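# Seat base on belt and clip front cover on

## Task

Put the base down flat on the conveyor belt and clip the front cover onto it so it latches, without bending or breaking any of the cover's tongues or end guides; any unit that ends up assembled must stay on the belt.

## Robot and tools

Robot: two arms, left_arm (base near y = +0.37 m) and right_arm (base near y = -0.35 m), each ending in a 16-motor four-fingered hand (index, middle, ring, thumb). The right arm has a right hand, the left arm a mirrored left hand. A camera stand is behind the arms.

Scene frame: origin at table-top height, midway between the two nominal arm bases; +z up, +x forward over the table, +y toward left_arm. Image left/right is unrelated to arm names. Reported end_effector_position (m) and end_effector_quat_wxyz are given in this frame and can be off by a few cm, more at long reach.

Hand point axes (right hand): +z runs along straight fingers toward the tips, +y points out of the palm face, +x runs across the palm away from the thumb. On the left hand +x points toward the thumb instead. Straight fingertips reach about 0.139 m past the knuckles (knuckles at z = -0.017). A rigid mast sits at the wrist on the palm side and can collide with things. The elbow sags under load, so the hand ends up lower than commanded; aim higher to compensate.

Tool execute_actions(actions, cameras). actions is a list of up to 15 actions; each action is a list of up to 15 rows, one row per 1/30 s step; a short action repeats its final row to fill 15 steps, so each action lasts 0.5 s. Every row has exactly 48 numbers, each between -1 and 1, covering both arms even if one is idle:
1-6: left_arm dx, dy, dz, rx, ry, rz
7-22: left hand motor goals
23-24: left current_limit, speed
25-30: right_arm dx, dy, dz, rx, ry, rz
31-46: right hand motor goals
47-48: right current_limit, speed.
Arm numbers are offsets, not poses: each row is measured from the arm's Hand target as it was when that action began (not from the preceding row), along scene-frame axes, rotating about the target's position. Scale: 1.0 = 0.6 m for dx, dy, dz and 180 degrees for the rotation vector rx, ry, rz. A translation longer than 1.0 is scaled down along its direction. Sending the same offset again moves further; all zeros re-requests the current target. Orientation is clipped each step to within 40 degrees of the measured one. The hand point often stops short of the target; if it stays short, command the remaining gap as a new offset. To relieve a push against something, command the target back beyond the hand point.

Hand motor goals are absolute, in this order: index_mcp, index_abd, index_pip, index_dip, middle_mcp, middle_abd, middle_pip, middle_dip, ring_mcp, ring_abd, ring_pip, ring_dip, thumb_cmc, thumb_axl, thumb_mcp, thumb_ipl. Each maps linearly from -1 to +1 across its hinge's range; values giving a straight finger: _mcp -0.75, _abd 0.00, _pip -0.58, _dip -0.70, thumb_cmc -0.71, thumb_axl -0.68, thumb_mcp -0.23, thumb_ipl -0.17. Toward +1 the fingers curl toward the palm, _abd swings a finger away from the thumb, thumb_cmc brings the thumb across in front of the palm, thumb_axl rolls it. Zero is a real goal, not 'keep'; to hold a hand unchanged, resend its hand_goal, current_limit and speed. current_limit maps -1..+1 to 0..550 mA (minimum 11 mA; very low may not lift a finger); speed sets hinge speed at (speed+1)/2 of 8.5 rad/s. Initial values: current_limit +0.4, speed -0.6; last written values persist. A finger grips only while its goal lies past the object's surface.

cameras: names to return (cam_head_left, cam_head_right, cam_high, cam_low, cam_left_wrist, cam_right_wrist, or "all"); [] for none. Default: all when actions is empty, none otherwise. An unknown name invalidates the call. An empty actions list just reports state and images.

Results per arm: joint positions, velocities (may say 'within noise'), joint torques (include arm weight; numbers 3 and 4 wrap at ±28 N m), end effector pose, Hand target (next offsets start here), and per hand motor: hand_goal, hand_measured (same scale), hand_current_ma (positive pushes toward -1), hand_state (moving, goal, blocked, overload), plus hand_current_limit and hand_speed. Also motor temperatures; MOTOR HOT appears at 85 °C and at 100 °C an arm goes limp for 30-60 s (OVER-TEMPERATURE FAULT). A finger motor at 495 mA or more for 5 s cumulative shuts off for 10 s. During any arm stop, new hand numbers are discarded. A call returns once motion settles, up to 3 s after the final action; the scene keeps running while the operator thinks.

zoom_image(camera, region): closer look at part of that camera's most recent image; region [x0, y0, x1, y1] in pixels (images are 896x504), at most 504 by 504.

read_manual(section): returns licence texts only; moves nothing.

finished_scene(scene=1): ends the scene irreversibly; the assembled unit must stay correct with the robot released.

Avoid: knocking parts out of the work area (fails), dropping or releasing moving parts, letting parts fall far, slamming or striking fixed or heavy objects, very hard pushes, arm stops, and any contact or squeezing between the two hands or arms (can end the scene). Occasional external nudges may move loose parts. Smooth, low-effort motion is preferred.

Each tool is called by a JSON object that holds its "method" and its "body".

## Session

{"method": "execute_actions", "body": {"actions": []}}

Scene clock: 0.00 s.
left_arm: end_effector_position=(+0.1884, +0.1890, +0.2575) hand_goal=(-0.754, +0.000, -0.576, -0.696, -0.754, +0.000, -0.576, -0.696, -0.754, +0.000, -0.576, -0.696, -0.714, -0.678, -0.226, -0.168) hand_measured=(-0.754, +0.000, -0.576, -0.696, -0.754, +0.000, -0.576, -0.696, -0.754, +0.000, -0.576, -0.696, -0.714, -0.678, -0.226, -0.168) hand_current_ma=(+0, +0, +0, +0, +0, +0, +0, +0, +0, +0, +0, +0, +0, +0, +0, +0) hand_state=(goal, goal, goal, goal, goal, goal, goal, goal, goal, goal, goal, goal, goal, goal, goal, goal) hand_current_limit=0.40 hand_speed=-0.60 end_effector_quat_wxyz=(+0.003, +0.916, -0.401, -0.005) | right_arm: end_effector_position=(+0.4104, -0.0695, +0.3279) hand_goal=(-0.754, +0.000, -0.576, -0.696, -0.754, +0.000, -0.576, -0.696, -0.754, +0.000, -0.576, -0.696, -0.714, -0.678, -0.226, -0.168) hand_measured=(-0.754, +0.000, -0.576, -0.696, -0.754, +0.000, -0.576, -0.696, -0.754, +0.000, -0.576, -0.696, -0.714, -0.678, -0.226, -0.168) hand_current_ma=(+0, +0, +0, +0, +0, +0, +0, +0, +0, +0, +0, +0, +0, +0, +0, +0) hand_state=(goal, goal, goal, goal, goal, goal, goal, goal, goal, goal, goal, goal, goal, goal, goal, goal) hand_current_limit=0.40 hand_speed=-0.60 end_effector_quat_wxyz=(+0.358, +0.605, +0.605, +0.375)
Joint positions: left_arm=[-0.526 0.898 0.917 -1.599 0.006 1.876] | right_arm=[0.892 1.25 0.852 -0.296 0.761 0.543]
Joint velocities: within noise
Joint torques (N m): no reading
Motor temperatures (°C): left_arm=[37 35 36 38 35 35] | right_arm=[39 35 39 36 36 36]
Heat: left arm: hottest wrist pitch 38 °C; right arm: hottest waist 39 °C.
Hand target: left_arm +0.1930, +0.1864, +0.2653; +0.004, +0.916, -0.401, +0.005 | right_arm +0.4138, -0.0652, +0.3450; +0.356, +0.606, +0.595, +0.390

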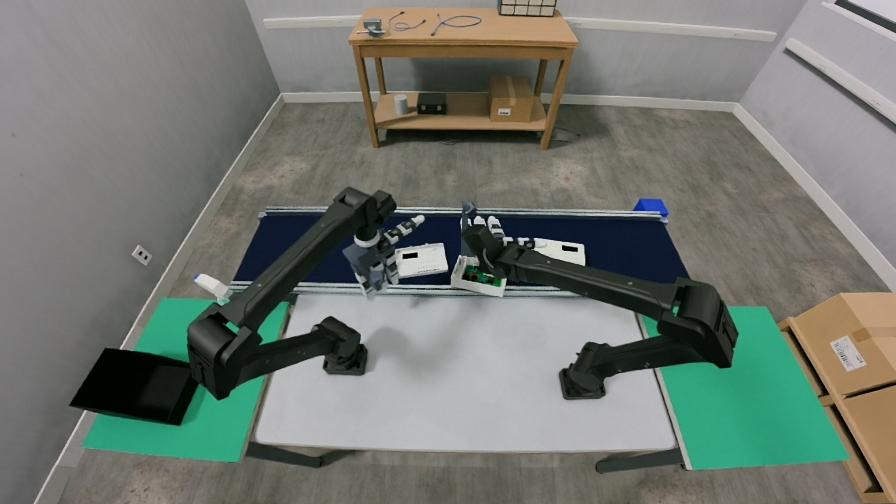

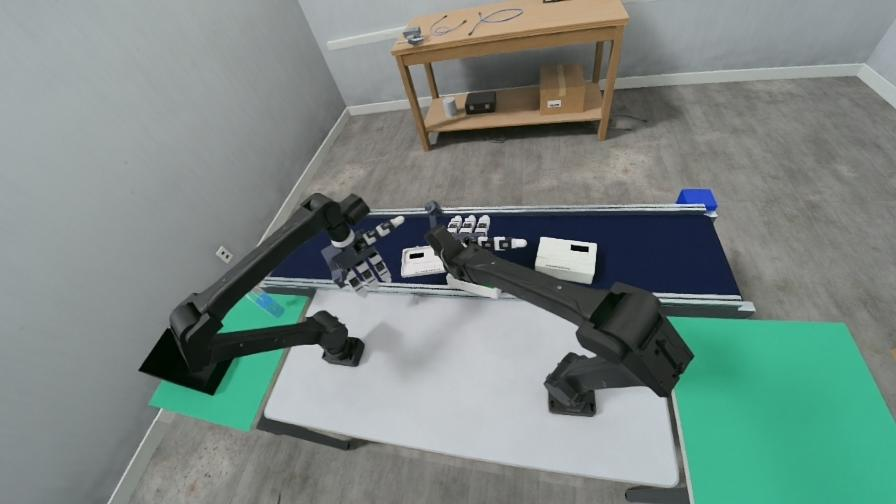

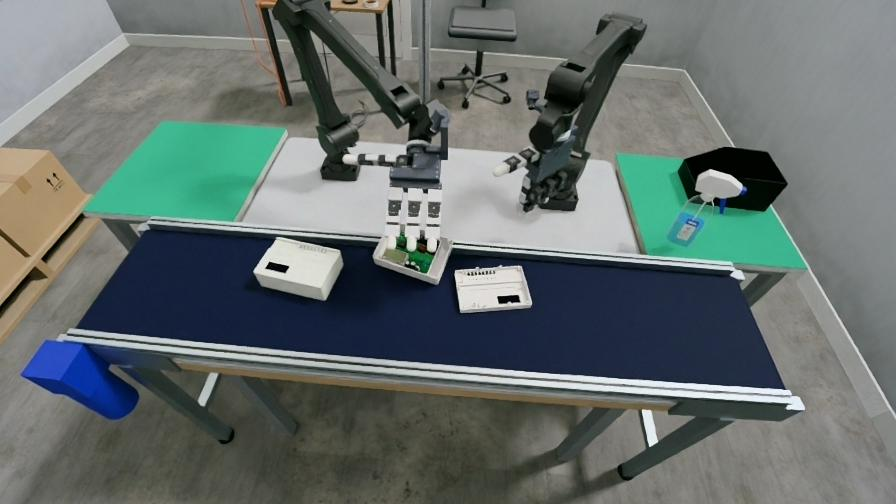

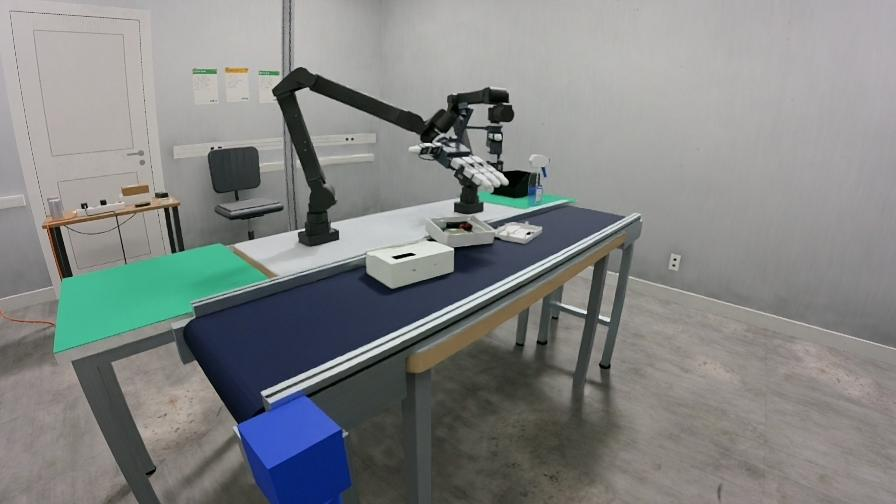

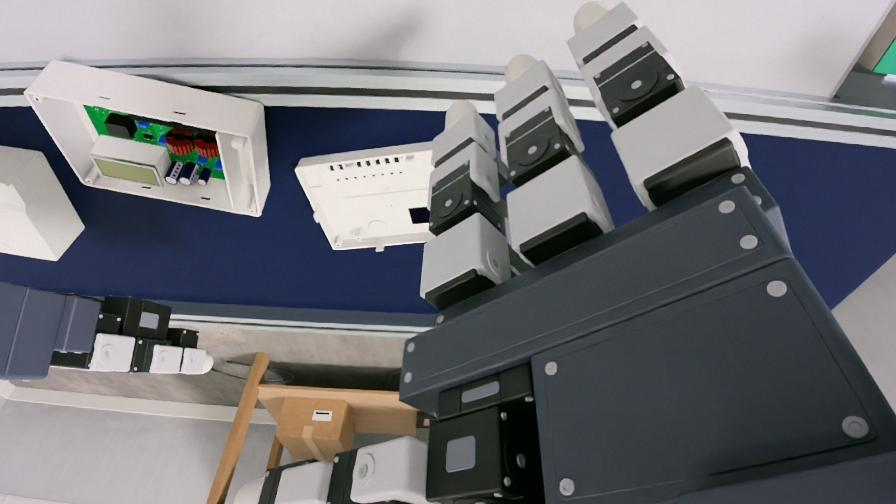

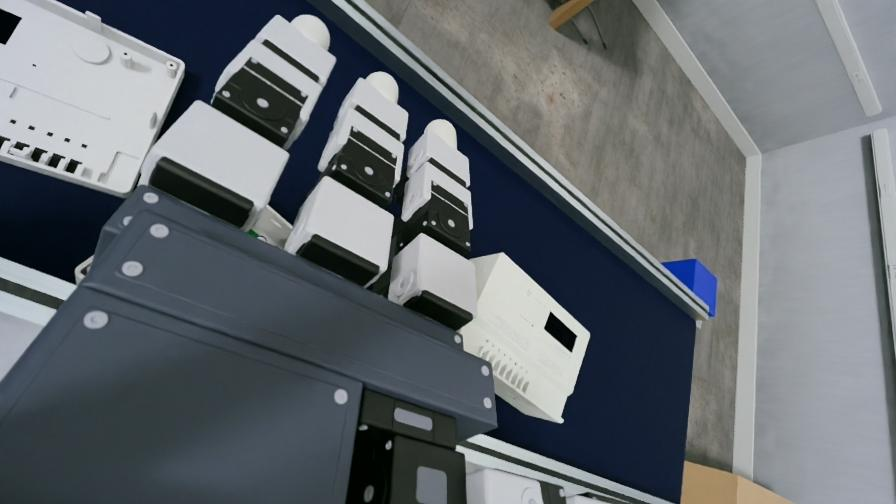

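{"method": "zoom_image", "body": {"camera": "cam_high", "region": [350, 210, 550, 330]}}

{"method": "zoom_image", "body": {"camera": "cam_left_wrist", "region": [0, 40, 440, 280]}}

{"method": "zoom_image", "body": {"camera": "cam_low", "region": [340, 180, 580, 300]}}

{"method": "zoom_image", "body": {"camera": "cam_high", "region": [230, 220, 370, 320]}}

{"method": "zoom_image", "body": {"camera": "cam_head_left", "region": [380, 190, 620, 320]}}

Scaled by 2.520 from the camera's 896x504 image, which has a finer 1280x720 frame.

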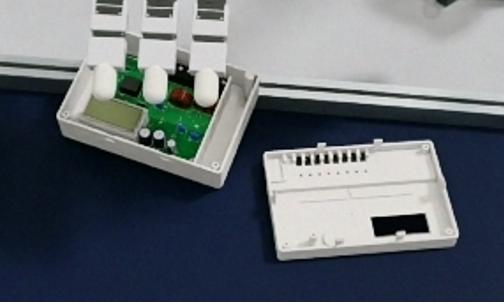

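Scaled by 1.145 from the camera's 896x504 image, which has a finer 1280x720 frame.

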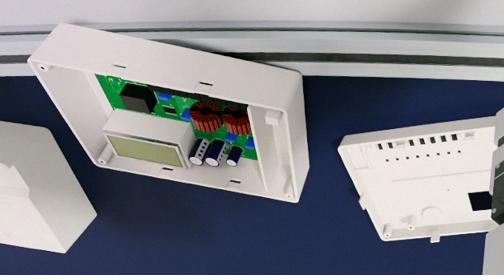

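Scaled by 2.100 from the camera's 896x504 image, which has a finer 1280x720 frame.

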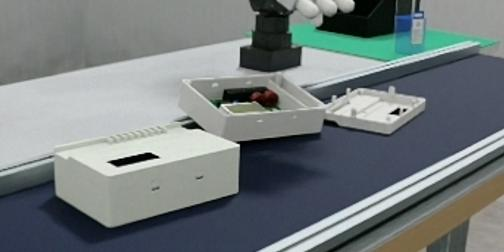

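Scaled by 3.600 from the camera's 896x504 image, which has a finer 1280x720 frame.

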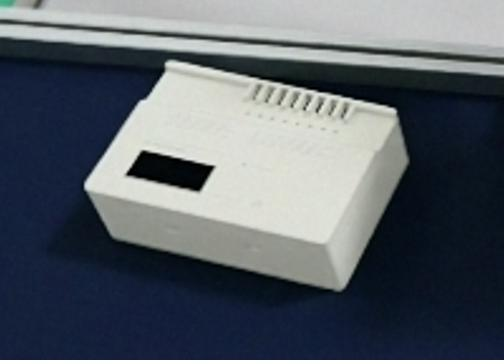

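Scaled by 2.100 from the camera's 896x504 image, which has a finer 1280x720 frame.

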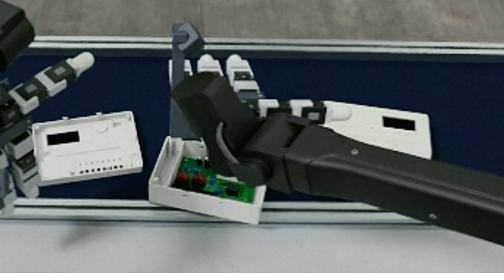

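{"method": "execute_actions", "body": {"actions": [[[0,0,0,0,0,0,-0.754,0,-0.576,-0.696,-0.754,0,-0.576,-0.696,-0.754,0,-0.576,-0.696,-0.714,-0.678,-0.226,-0.168,0.4,-0.6,0,-0.05,0.1,0,-0.1,0,-0.754,0,-0.576,-0.696,-0.754,0,-0.576,-0.696,-0.754,0,-0.576,-0.696,-0.714,-0.678,-0.226,-0.168,0.4,-0.6]],[[0,0,0,0,0,0,-0.754,0,-0.576,-0.696,-0.754,0,-0.576,-0.696,-0.754,0,-0.576,-0.696,-0.714,-0.678,-0.226,-0.168,0.4,-0.6,-0.05,-0.1,0.05,-0.1,-0.056,0,-0.754,0,-0.576,-0.696,-0.754,0,-0.576,-0.696,-0.754,0,-0.576,-0.696,-0.714,-0.678,-0.226,-0.168,0.4,-0.6]],[[0,0,0,0,0,0,-0.754,0,-0.576,-0.696,-0.754,0,-0.576,-0.696,-0.754,0,-0.576,-0.696,-0.714,-0.678,-0.226,-0.168,0.4,-0.6,-0.05,-0.1,0,-0.2,0,0,-0.754,0,-0.576,-0.696,-0.754,0,-0.576,-0.696,-0.754,0,-0.576,-0.696,-0.714,-0.678,-0.226,-0.168,0.4,-0.6]],[[0,0,0,0,0,0,-0.754,0,-0.576,-0.696,-0.754,0,-0.576,-0.696,-0.754,0,-0.576,-0.696,-0.714,-0.678,-0.226,-0.168,0.4,-0.6,0,0,0,-0.2,0,0,-0.754,0,-0.576,-0.696,-0.754,0,-0.576,-0.696,-0.754,0,-0.576,-0.696,-0.714,-0.678,-0.226,-0.168,0.4,-0.6]]], "cameras": ["all"]}}

Scene clock: 361.30 s.
left_arm: end_effector_position=(+0.1884, +0.1890, +0.2575) hand_goal=(-0.754, +0.000, -0.576, -0.696, -0.754, +0.000, -0.576, -0.696, -0.754, +0.000, -0.576, -0.696, -0.714, -0.678, -0.226, -0.168) hand_measured=(-0.754, +0.000, -0.576, -0.696, -0.754, +0.000, -0.576, -0.696, -0.754, +0.000, -0.576, -0.696, -0.714, -0.678, -0.224, -0.168) hand_current_ma=(+4, +0, -3, +0, +4, +0, -3, +0, +4, +0, -3, +0, -1, +4, +11, +2) hand_state=(goal, goal, goal, goal, goal, goal, goal, goal, goal, goal, goal, goal, goal, goal, goal, goal) hand_current_limit=0.40 hand_speed=-0.60 end_effector_quat_wxyz=(+0.003, +0.916, -0.401, -0.005) | right_arm: end_effector_position=(+0.3504, -0.2157, +0.4014) hand_goal=(-0.754, +0.000, -0.576, -0.696, -0.754, +0.000, -0.576, -0.696, -0.754, +0.000, -0.576, -0.696, -0.714, -0.678, -0.226, -0.168) hand_measured=(-0.758, +0.004, -0.578, -0.696, -0.756, +0.004, -0.578, -0.696, -0.756, +0.004, -0.578, -0.696, -0.718, -0.678, -0.226, -0.168) hand_current_ma=(-1, +1, +0, +0, -1, +1, +0, +0, -1, +1, +0, +0, -2, +0, +0, +0) hand_state=(goal, goal, goal, goal, goal, goal, goal, goal, goal, goal, goal, goal, goal, goal, goal, goal) hand_current_limit=0.40 hand_speed=-0.60 end_effector_quat_wxyz=(+0.689, +0.007, +0.724, +0.027)
Joint positions: left_arm=[-0.526 0.898 0.917 -1.599 0.006 1.876] | right_arm=[0.197 0.573 0.512 0.011 0.189 -1.513]
Joint torques (N m): left_arm=[-0.97 -3.66 10.54 -0.01 0.09 -0.01] | right_arm=[-0.5 -1.26 12.9 1.57 -0.15 -0.07]
Motor temperatures (°C): left_arm=[36 35 57 37 35 35] | right_arm=[39 38 57 36 38 35]
Heat: left arm: hottest elbow 57 °C; right arm: hottest elbow 57 °C.
Hand target: left_arm +0.1930, +0.1864, +0.2653; +0.004, +0.916, -0.401, +0.005 | right_arm +0.3538, -0.2152, +0.4349; +0.705, +0.004, +0.709, +0.024
Off the commanded pose: left_arm 0.009 m, 1 deg | right_arm 0.034 m, 3 deg.
camera_calibration:
cam_right_wrist: T_world_to_cam=[[0.0250705, 0.600793, 0.799012, -0.168898], [-0.6878, -0.569655, 0.449916, -0.106118], [0.725467, -0.56084, 0.398944, -0.405681], [0, 0, 0, 1]] pos_world=[0.225555, -0.1865, 0.34454]

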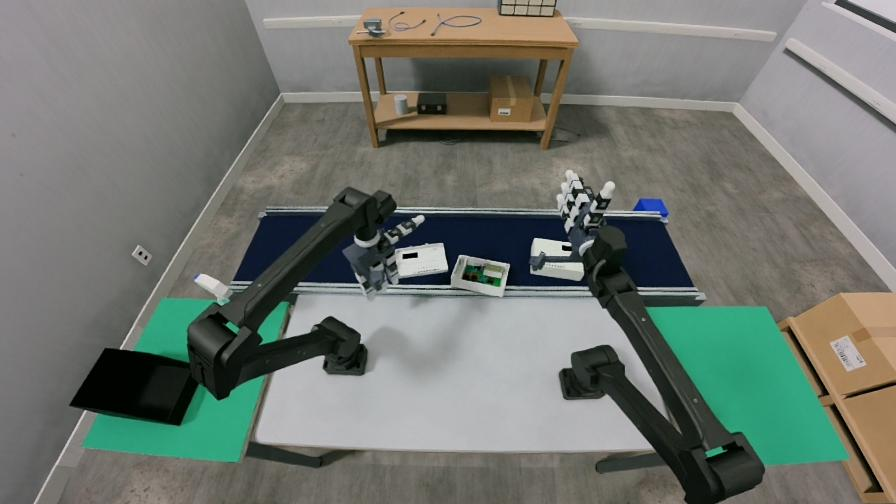

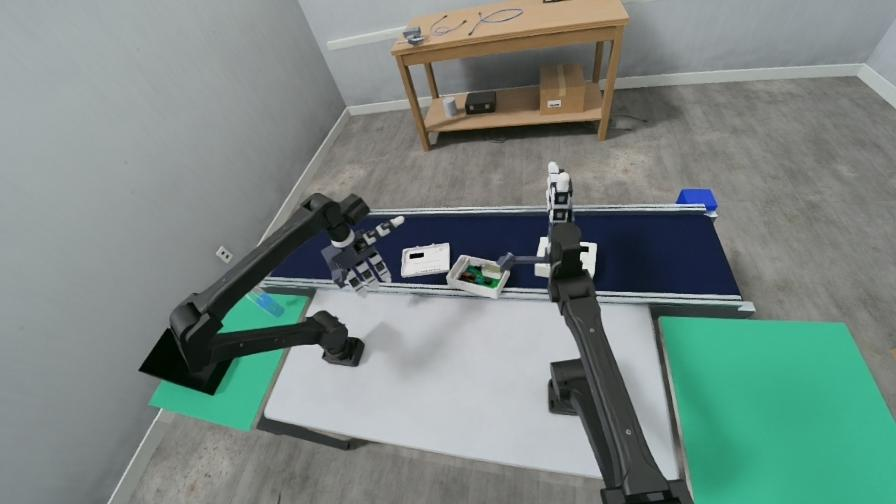

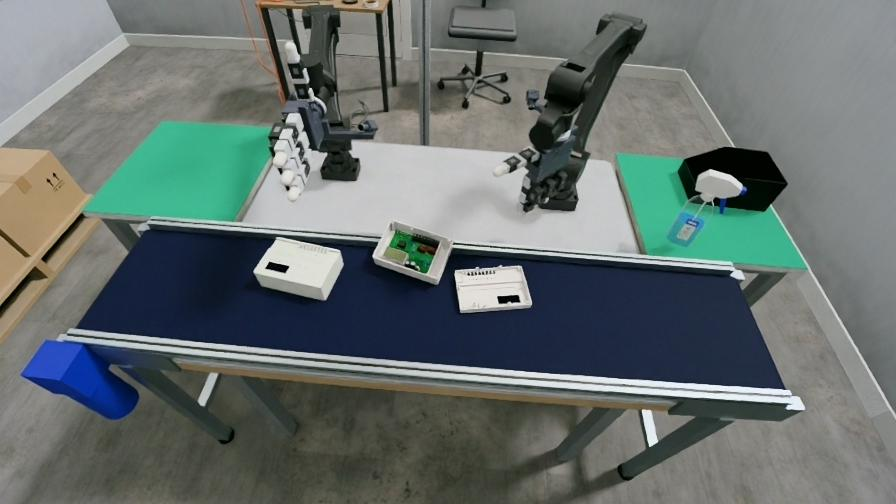

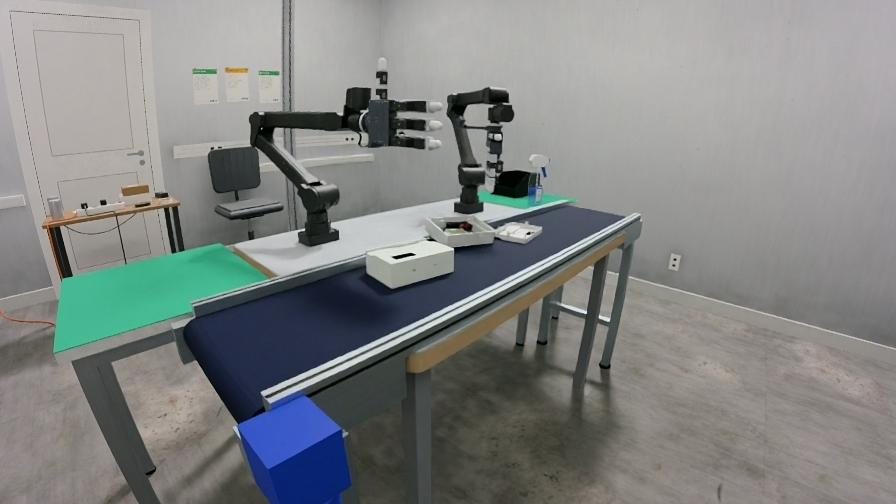

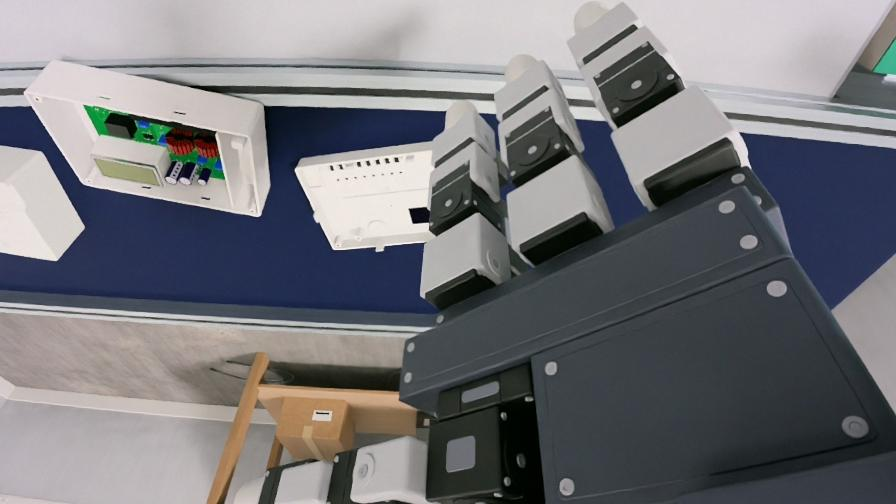

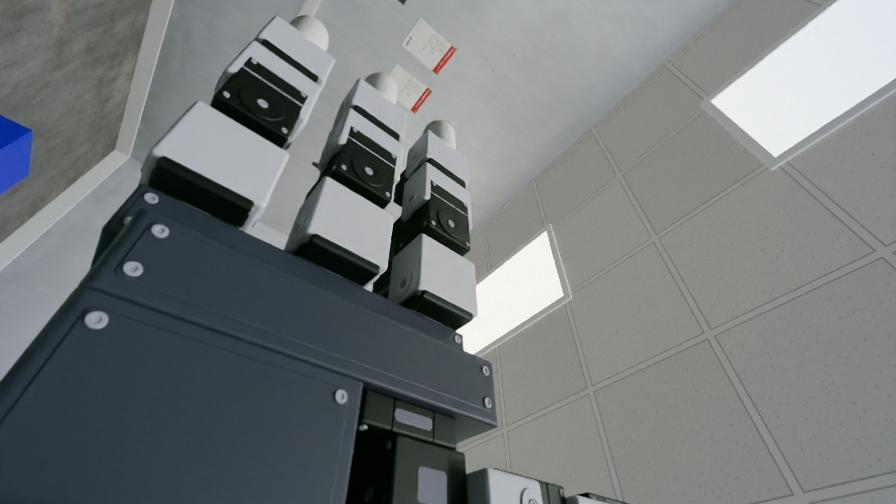

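{"method": "zoom_image", "body": {"camera": "cam_high", "region": [360, 215, 460, 290]}}

{"method": "zoom_image", "body": {"camera": "cam_high", "region": [445, 255, 545, 320]}}

{"method": "zoom_image", "body": {"camera": "cam_low", "region": [415, 200, 555, 260]}}

{"method": "zoom_image", "body": {"camera": "cam_left_wrist", "region": [290, 130, 450, 260]}}

{"method": "zoom_image", "body": {"camera": "cam_left_wrist", "region": [10, 50, 290, 230]}}

Scaled by 5.040 from the camera's 896x504 image, which has a finer 1280x720 frame.

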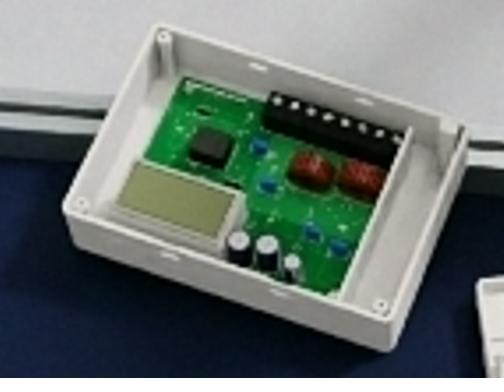

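Scaled by 5.040 from the camera's 896x504 image, which has a finer 1280x720 frame.

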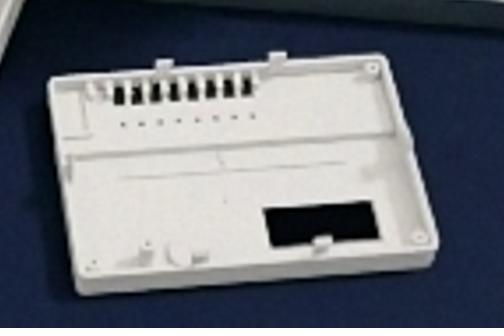

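Scaled by 3.600 from the camera's 896x504 image, which has a finer 1280x720 frame.

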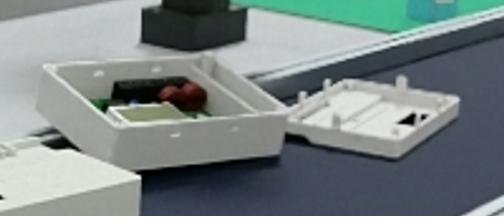

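Scaled by 3.150 from the camera's 896x504 image, which has a finer 1280x720 frame.

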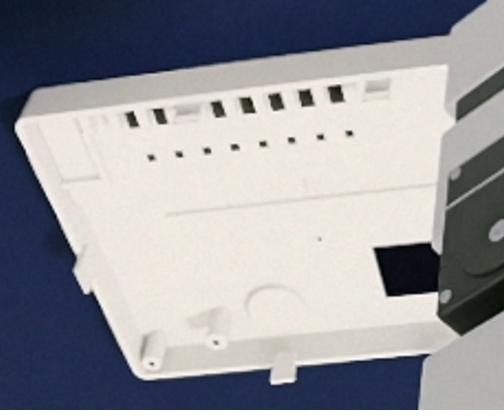

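Scaled by 1.800 from the camera's 896x504 image, which has a finer 1280x720 frame.

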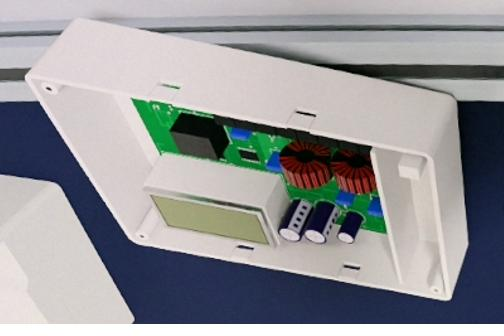

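{"method": "execute_actions", "body": {"actions": [[[0,0,0,0,0,0,-0.754,0,-0.576,-0.696,-0.754,0,-0.576,-0.696,-0.754,0,-0.576,-0.696,-0.714,-0.678,-0.226,-0.168,0.4,-0.6,0.02,0.05,-0.05,-0.1535,0.0683,-0.0406,-0.548,0,0.08,-0.623,-0.548,0,0.08,-0.623,-0.548,0,0.08,-0.623,0.571,-0.678,-0.562,-0.114,0.4,-0.6]],[[0,0,0,0,0,0,-0.754,0,-0.576,-0.696,-0.754,0,-0.576,-0.696,-0.754,0,-0.576,-0.696,-0.714,-0.678,-0.226,-0.168,0.4,-0.6,0.03,0.08,-0.08,-0.1535,0.0683,-0.0406,-0.548,0,0.08,-0.623,-0.548,0,0.08,-0.623,-0.548,0,0.08,-0.623,0.571,-0.678,-0.562,-0.114,0.4,-0.6]],[[0,0,0,0,0,0,-0.754,0,-0.576,-0.696,-0.754,0,-0.576,-0.696,-0.754,0,-0.576,-0.696,-0.714,-0.678,-0.226,-0.168,0.4,-0.6,0.03,0.08,-0.08,-0.1535,0.0683,-0.0406,-0.548,0,0.08,-0.623,-0.548,0,0.08,-0.623,-0.548,0,0.08,-0.623,0.571,-0.678,-0.562,-0.114,0.4,-0.6]]], "cameras": ["cam_high", "cam_low", "cam_head_left", "cam_right_wrist"]}}

Scene clock: 453.43 s.
left_arm: end_effector_position=(+0.1884, +0.1890, +0.2575) hand_goal=(-0.754, +0.000, -0.576, -0.696, -0.754, +0.000, -0.576, -0.696, -0.754, +0.000, -0.576, -0.696, -0.714, -0.678, -0.226, -0.168) hand_measured=(-0.754, +0.000, -0.576, -0.696, -0.754, +0.000, -0.576, -0.696, -0.754, +0.000, -0.576, -0.696, -0.714, -0.678, -0.224, -0.168) hand_current_ma=(+4, +0, -3, +0, +4, +0, -3, +0, +4, +0, -3, +0, -1, +4, +11, +2) hand_state=(goal, goal, goal, goal, goal, goal, goal, goal, goal, goal, goal, goal, goal, goal, goal, goal) hand_current_limit=0.40 hand_speed=-0.60 end_effector_quat_wxyz=(+0.003, +0.916, -0.401, -0.005) | right_arm: end_effector_position=(+0.3894, -0.0962, +0.2815) hand_goal=(-0.548, +0.000, +0.080, -0.624, -0.548, +0.000, +0.080, -0.624, -0.548, +0.000, +0.080, -0.624, +0.570, -0.678, -0.562, -0.114) hand_measured=(-0.538, +0.002, +0.080, -0.626, -0.542, +0.002, +0.080, -0.626, -0.542, +0.002, +0.080, -0.626, +0.570, -0.678, -0.560, -0.114) hand_current_ma=(+6, +0, +0, -1, +4, +0, +0, +0, +4, +0, +0, -1, +0, +0, +1, +0) hand_state=(goal, goal, goal, goal, goal, goal, goal, goal, goal, goal, goal, goal, goal, goal, goal, goal) hand_current_limit=0.40 hand_speed=-0.60 end_effector_quat_wxyz=(+0.273, -0.358, +0.688, -0.569)
Joint positions: left_arm=[-0.526 0.898 0.917 -1.599 0.006 1.876] | right_arm=[0.861 1.414 1.258 -1.208 1.361 -1.813]
Joint torques (N m): left_arm=[-0.79 -3.66 10.58 0.05 0.09 -0.03] | right_arm=[-0.56 -12.34 10.82 -0.14 1.2 0.11]
Motor temperatures (°C): left_arm=[36 35 58 37 35 35] | right_arm=[39 36 78 36 37 35]
Heat: left arm: hottest elbow 58 °C; right arm: hottest elbow 78 °C.
Hand target: left_arm +0.1930, +0.1864, +0.2653; +0.004, +0.916, -0.401, +0.005 | right_arm +0.4017, -0.0892, +0.3090; +0.286, -0.325, +0.704, -0.563
Off the commanded pose: left_arm 0.009 m, 1 deg | right_arm 0.031 m, 5 deg.
camera_calibration:
cam_right_wrist: T_world_to_cam=[[0.345122, 0.678481, -0.648501, 0.144421], [-0.209732, 0.729234, 0.65133, -0.0750313], [0.914824, -0.0887772, 0.393974, -0.346031], [0, 0, 0, 1]] pos_world=[0.250978, -0.0739912, 0.278854]
Images, in order (width x height): cam_head_left 896x504, cam_high 896x504, cam_low 896x504, cam_right_wrist 896x504.

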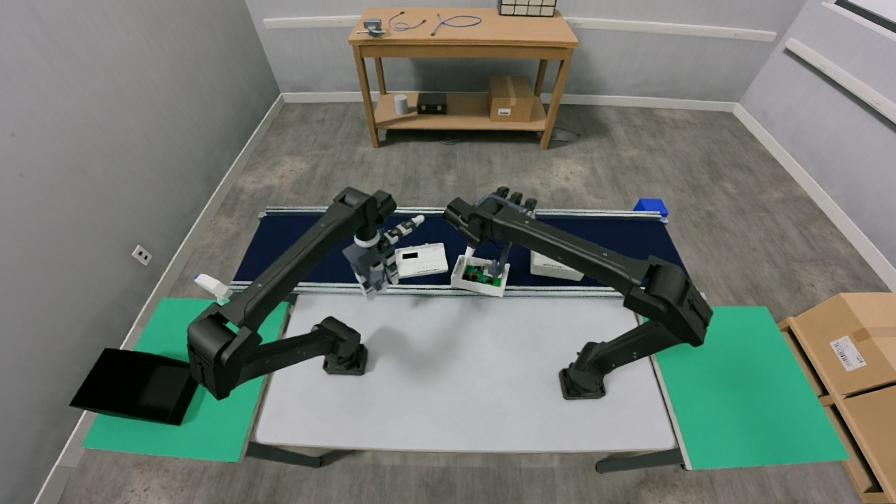

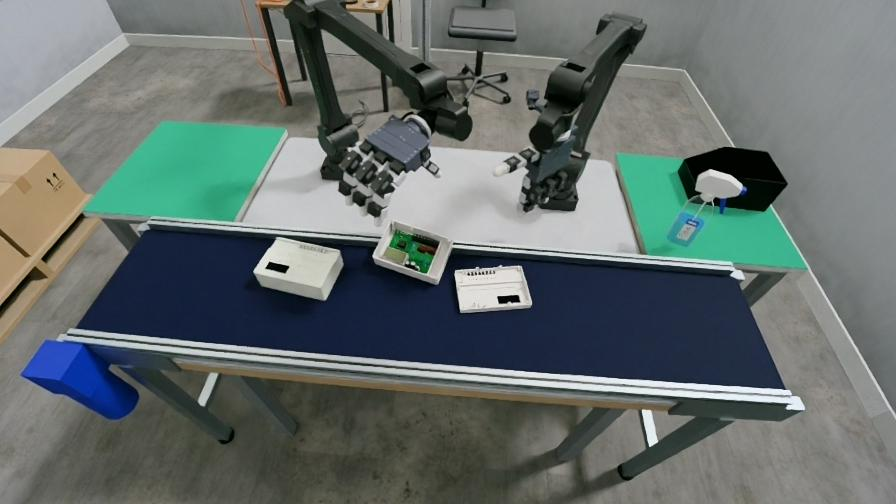

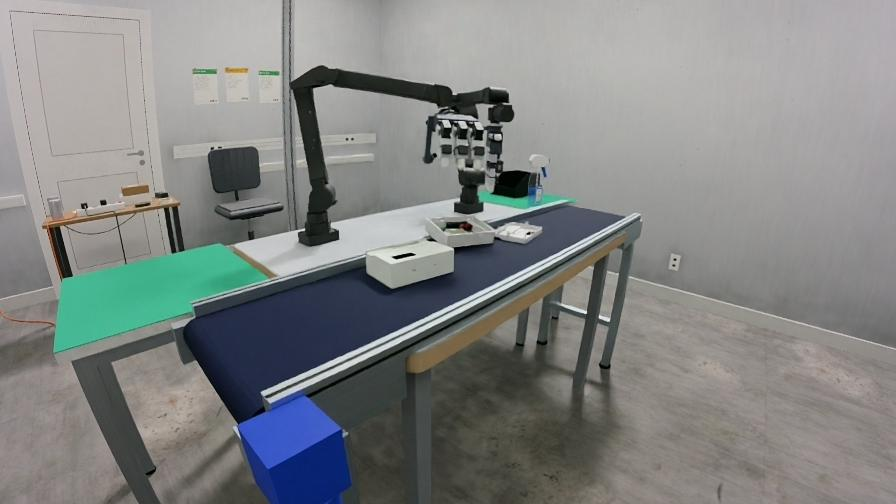

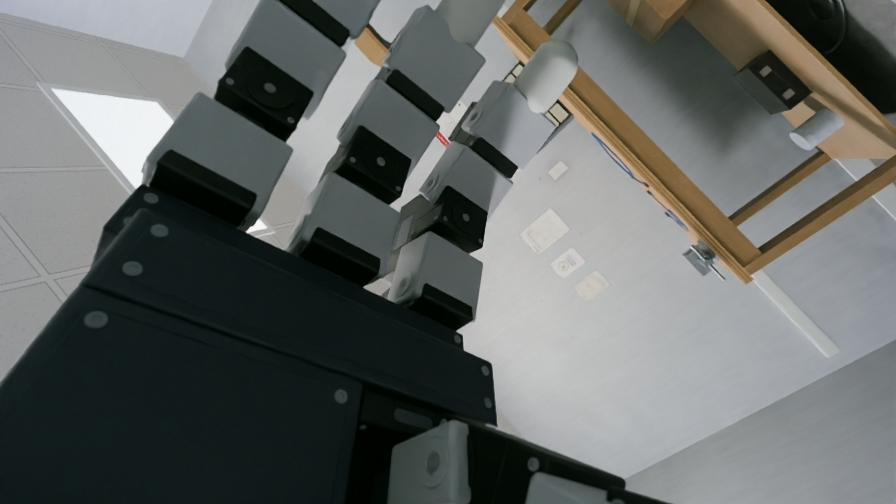

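{"method": "execute_actions", "body": {"actions": [[[0,0,0,0,0,0,-0.754,0,-0.576,-0.696,-0.754,0,-0.576,-0.696,-0.754,0,-0.576,-0.696,-0.714,-0.678,-0.226,-0.168,0.4,-0.6,0.025,0.057,-0.2,0,0,0.039,-0.548,0,0.08,-0.623,-0.548,0,0.08,-0.623,-0.548,0,0.08,-0.623,0.571,-0.678,-0.562,-0.114,0.4,-0.6]]], "cameras": ["cam_high", "cam_low", "cam_head_left", "cam_left_wrist"]}}

{"method": "zoom_image", "body": {"camera": "cam_high", "region": [320, 180, 500, 300]}}

{"method": "zoom_image", "body": {"camera": "cam_low", "region": [380, 120, 560, 270]}}

{"method": "zoom_image", "body": {"camera": "cam_left_wrist", "region": [0, 0, 440, 300]}}

Scene clock: 478.63 s.
left_arm: end_effector_position=(+0.1884, +0.1890, +0.2575) hand_goal=(-0.754, +0.000, -0.576, -0.696, -0.754, +0.000, -0.576, -0.696, -0.754, +0.000, -0.576, -0.696, -0.714, -0.678, -0.226, -0.168) hand_measured=(-0.754, +0.000, -0.576, -0.696, -0.754, +0.000, -0.576, -0.696, -0.754, +0.000, -0.576, -0.696, -0.714, -0.678, -0.224, -0.168) hand_current_ma=(+4, +0, -3, +0, +4, +0, -3, +0, +4, +0, -3, +0, -1, +4, +11, +2) hand_state=(goal, goal, goal, goal, goal, goal, goal, goal, goal, goal, goal, goal, goal, goal, goal, goal) hand_current_limit=0.40 hand_speed=-0.60 end_effector_quat_wxyz=(+0.003, +0.916, -0.401, -0.005) | right_arm: end_effector_position=(+0.4171, -0.0564, +0.1840) hand_goal=(-0.548, +0.000, +0.080, -0.624, -0.548, +0.000, +0.080, -0.624, -0.548, +0.000, +0.080, -0.624, +0.570, -0.678, -0.562, -0.114) hand_measured=(-0.538, +0.002, +0.080, -0.626, -0.540, +0.002, +0.080, -0.626, -0.540, +0.002, +0.080, -0.626, +0.572, -0.678, -0.560, -0.114) hand_current_ma=(+6, +0, +0, -1, +4, +0, +0, +0, +4, +0, +0, -1, +0, +0, +1, +0) hand_state=(goal, goal, goal, goal, goal, goal, goal, goal, goal, goal, goal, goal, goal, goal, goal, goal) hand_current_limit=0.40 hand_speed=-0.60 end_effector_quat_wxyz=(+0.311, -0.363, +0.687, -0.547)
Joint positions: left_arm=[-0.526 0.898 0.917 -1.599 0.006 1.876] | right_arm=[0.863 1.524 1.084 -0.619 1.331 -2.065]
Joint torques (N m): left_arm=[-0.79 -3.6 10.58 0.01 0.1 -0.03] | right_arm=[0.38 -13.57 6.87 1.2 0.94 -0.15]
Motor temperatures (°C): left_arm=[36 35 58 37 35 35] | right_arm=[38 37 74 36 39 35]
Heat: left arm: hottest elbow 58 °C; right arm: hottest elbow 74 °C.
Hand target: left_arm +0.1930, +0.1864, +0.2653; +0.004, +0.916, -0.401, +0.005 | right_arm +0.4169, -0.0551, +0.1892; +0.320, -0.367, +0.683, -0.544
Off the commanded pose: left_arm 0.009 m, 1 deg | right_arm 0.005 m, 1 deg.
joint sent to its limit (right arm) — joint 6 (wrist roll), lower limit. The joint targets still meet the commanded pose.
Images, in order (width x height): cam_head_left 896x504, cam_high 896x504, cam_low 896x504, cam_left_wrist 896x504.

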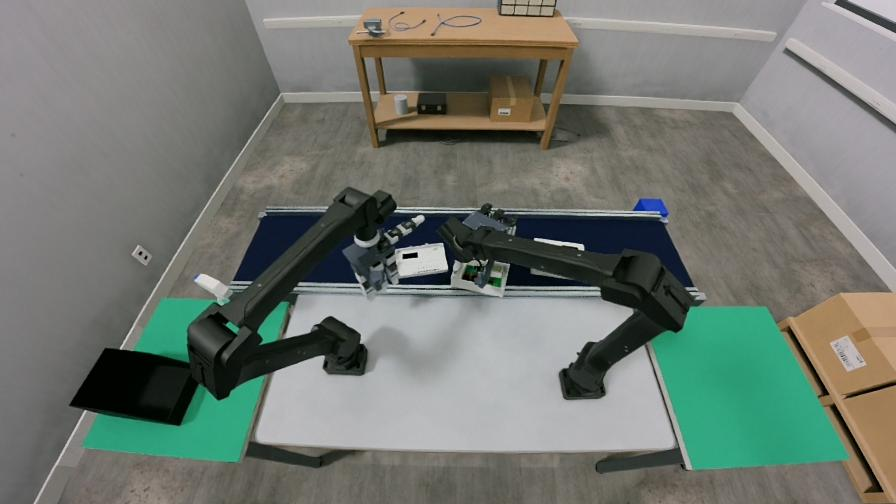

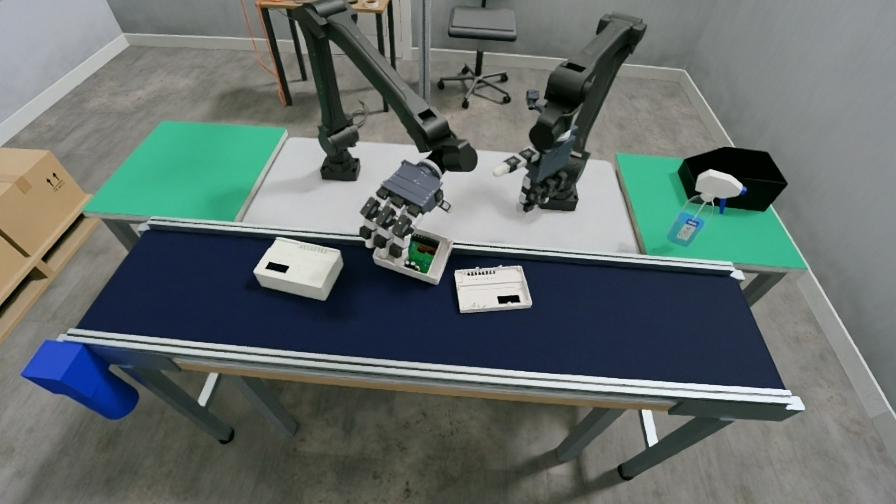

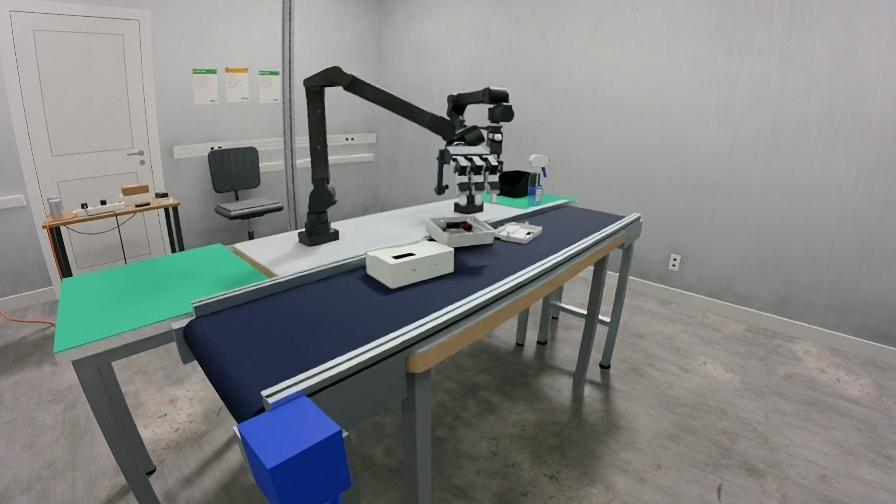

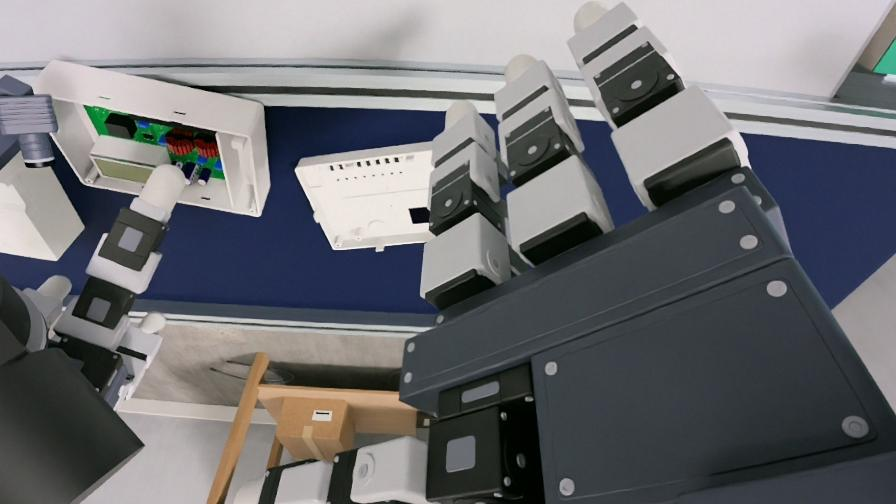

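Scaled by 2.800 from the camera's 896x504 image, which has a finer 1280x720 frame.

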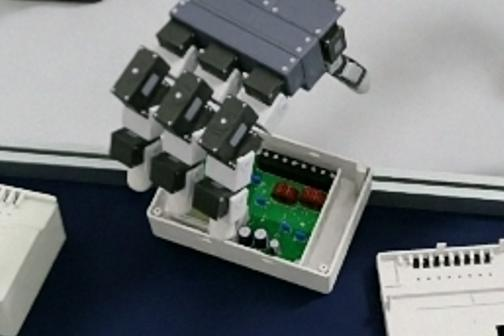

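Scaled by 2.800 from the camera's 896x504 image, which has a finer 1280x720 frame.

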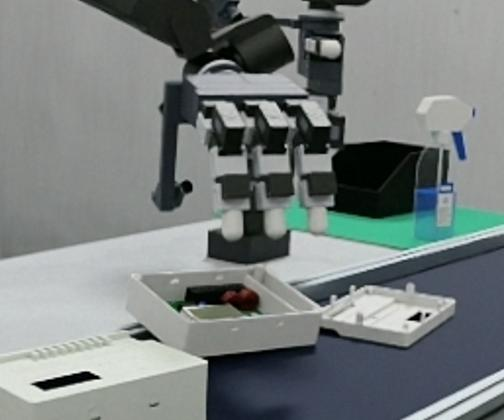

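Scaled by 1.145 from the camera's 896x504 image, which has a finer 1280x720 frame.

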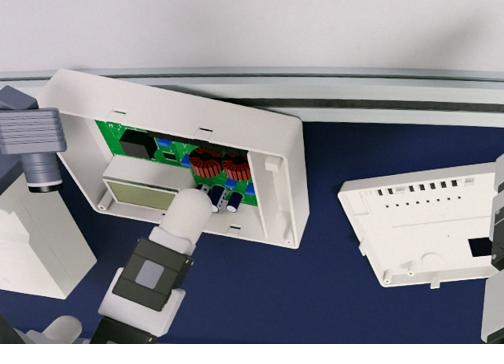

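{"method": "zoom_image", "body": {"camera": "cam_high", "region": [350, 210, 460, 290]}}

{"method": "zoom_image", "body": {"camera": "cam_head_left", "region": [430, 200, 540, 310]}}

{"method": "zoom_image", "body": {"camera": "cam_head_right", "region": [420, 190, 530, 310]}}

Scaled by 4.582 from the camera's 896x504 image, which has a finer 1280x720 frame.

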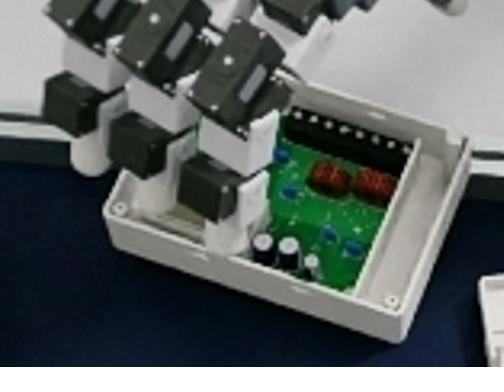

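Scaled by 4.582 from the camera's 896x504 image, which has a finer 1280x720 frame.

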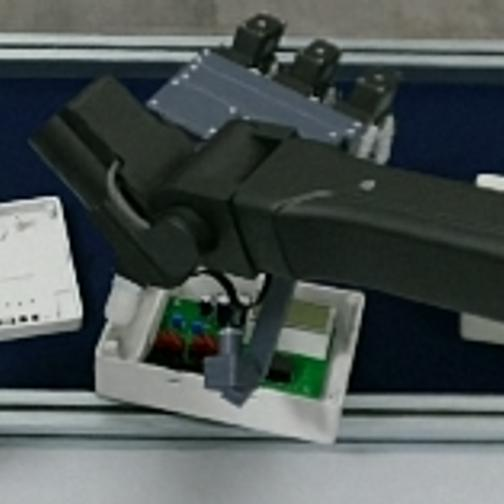

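This scene's latest camera images include none from cam_head_right. They are from: cam_head_left, cam_high, cam_low, cam_left_wrist. cam_head_right's image comes with the result of a call that names it in "cameras".


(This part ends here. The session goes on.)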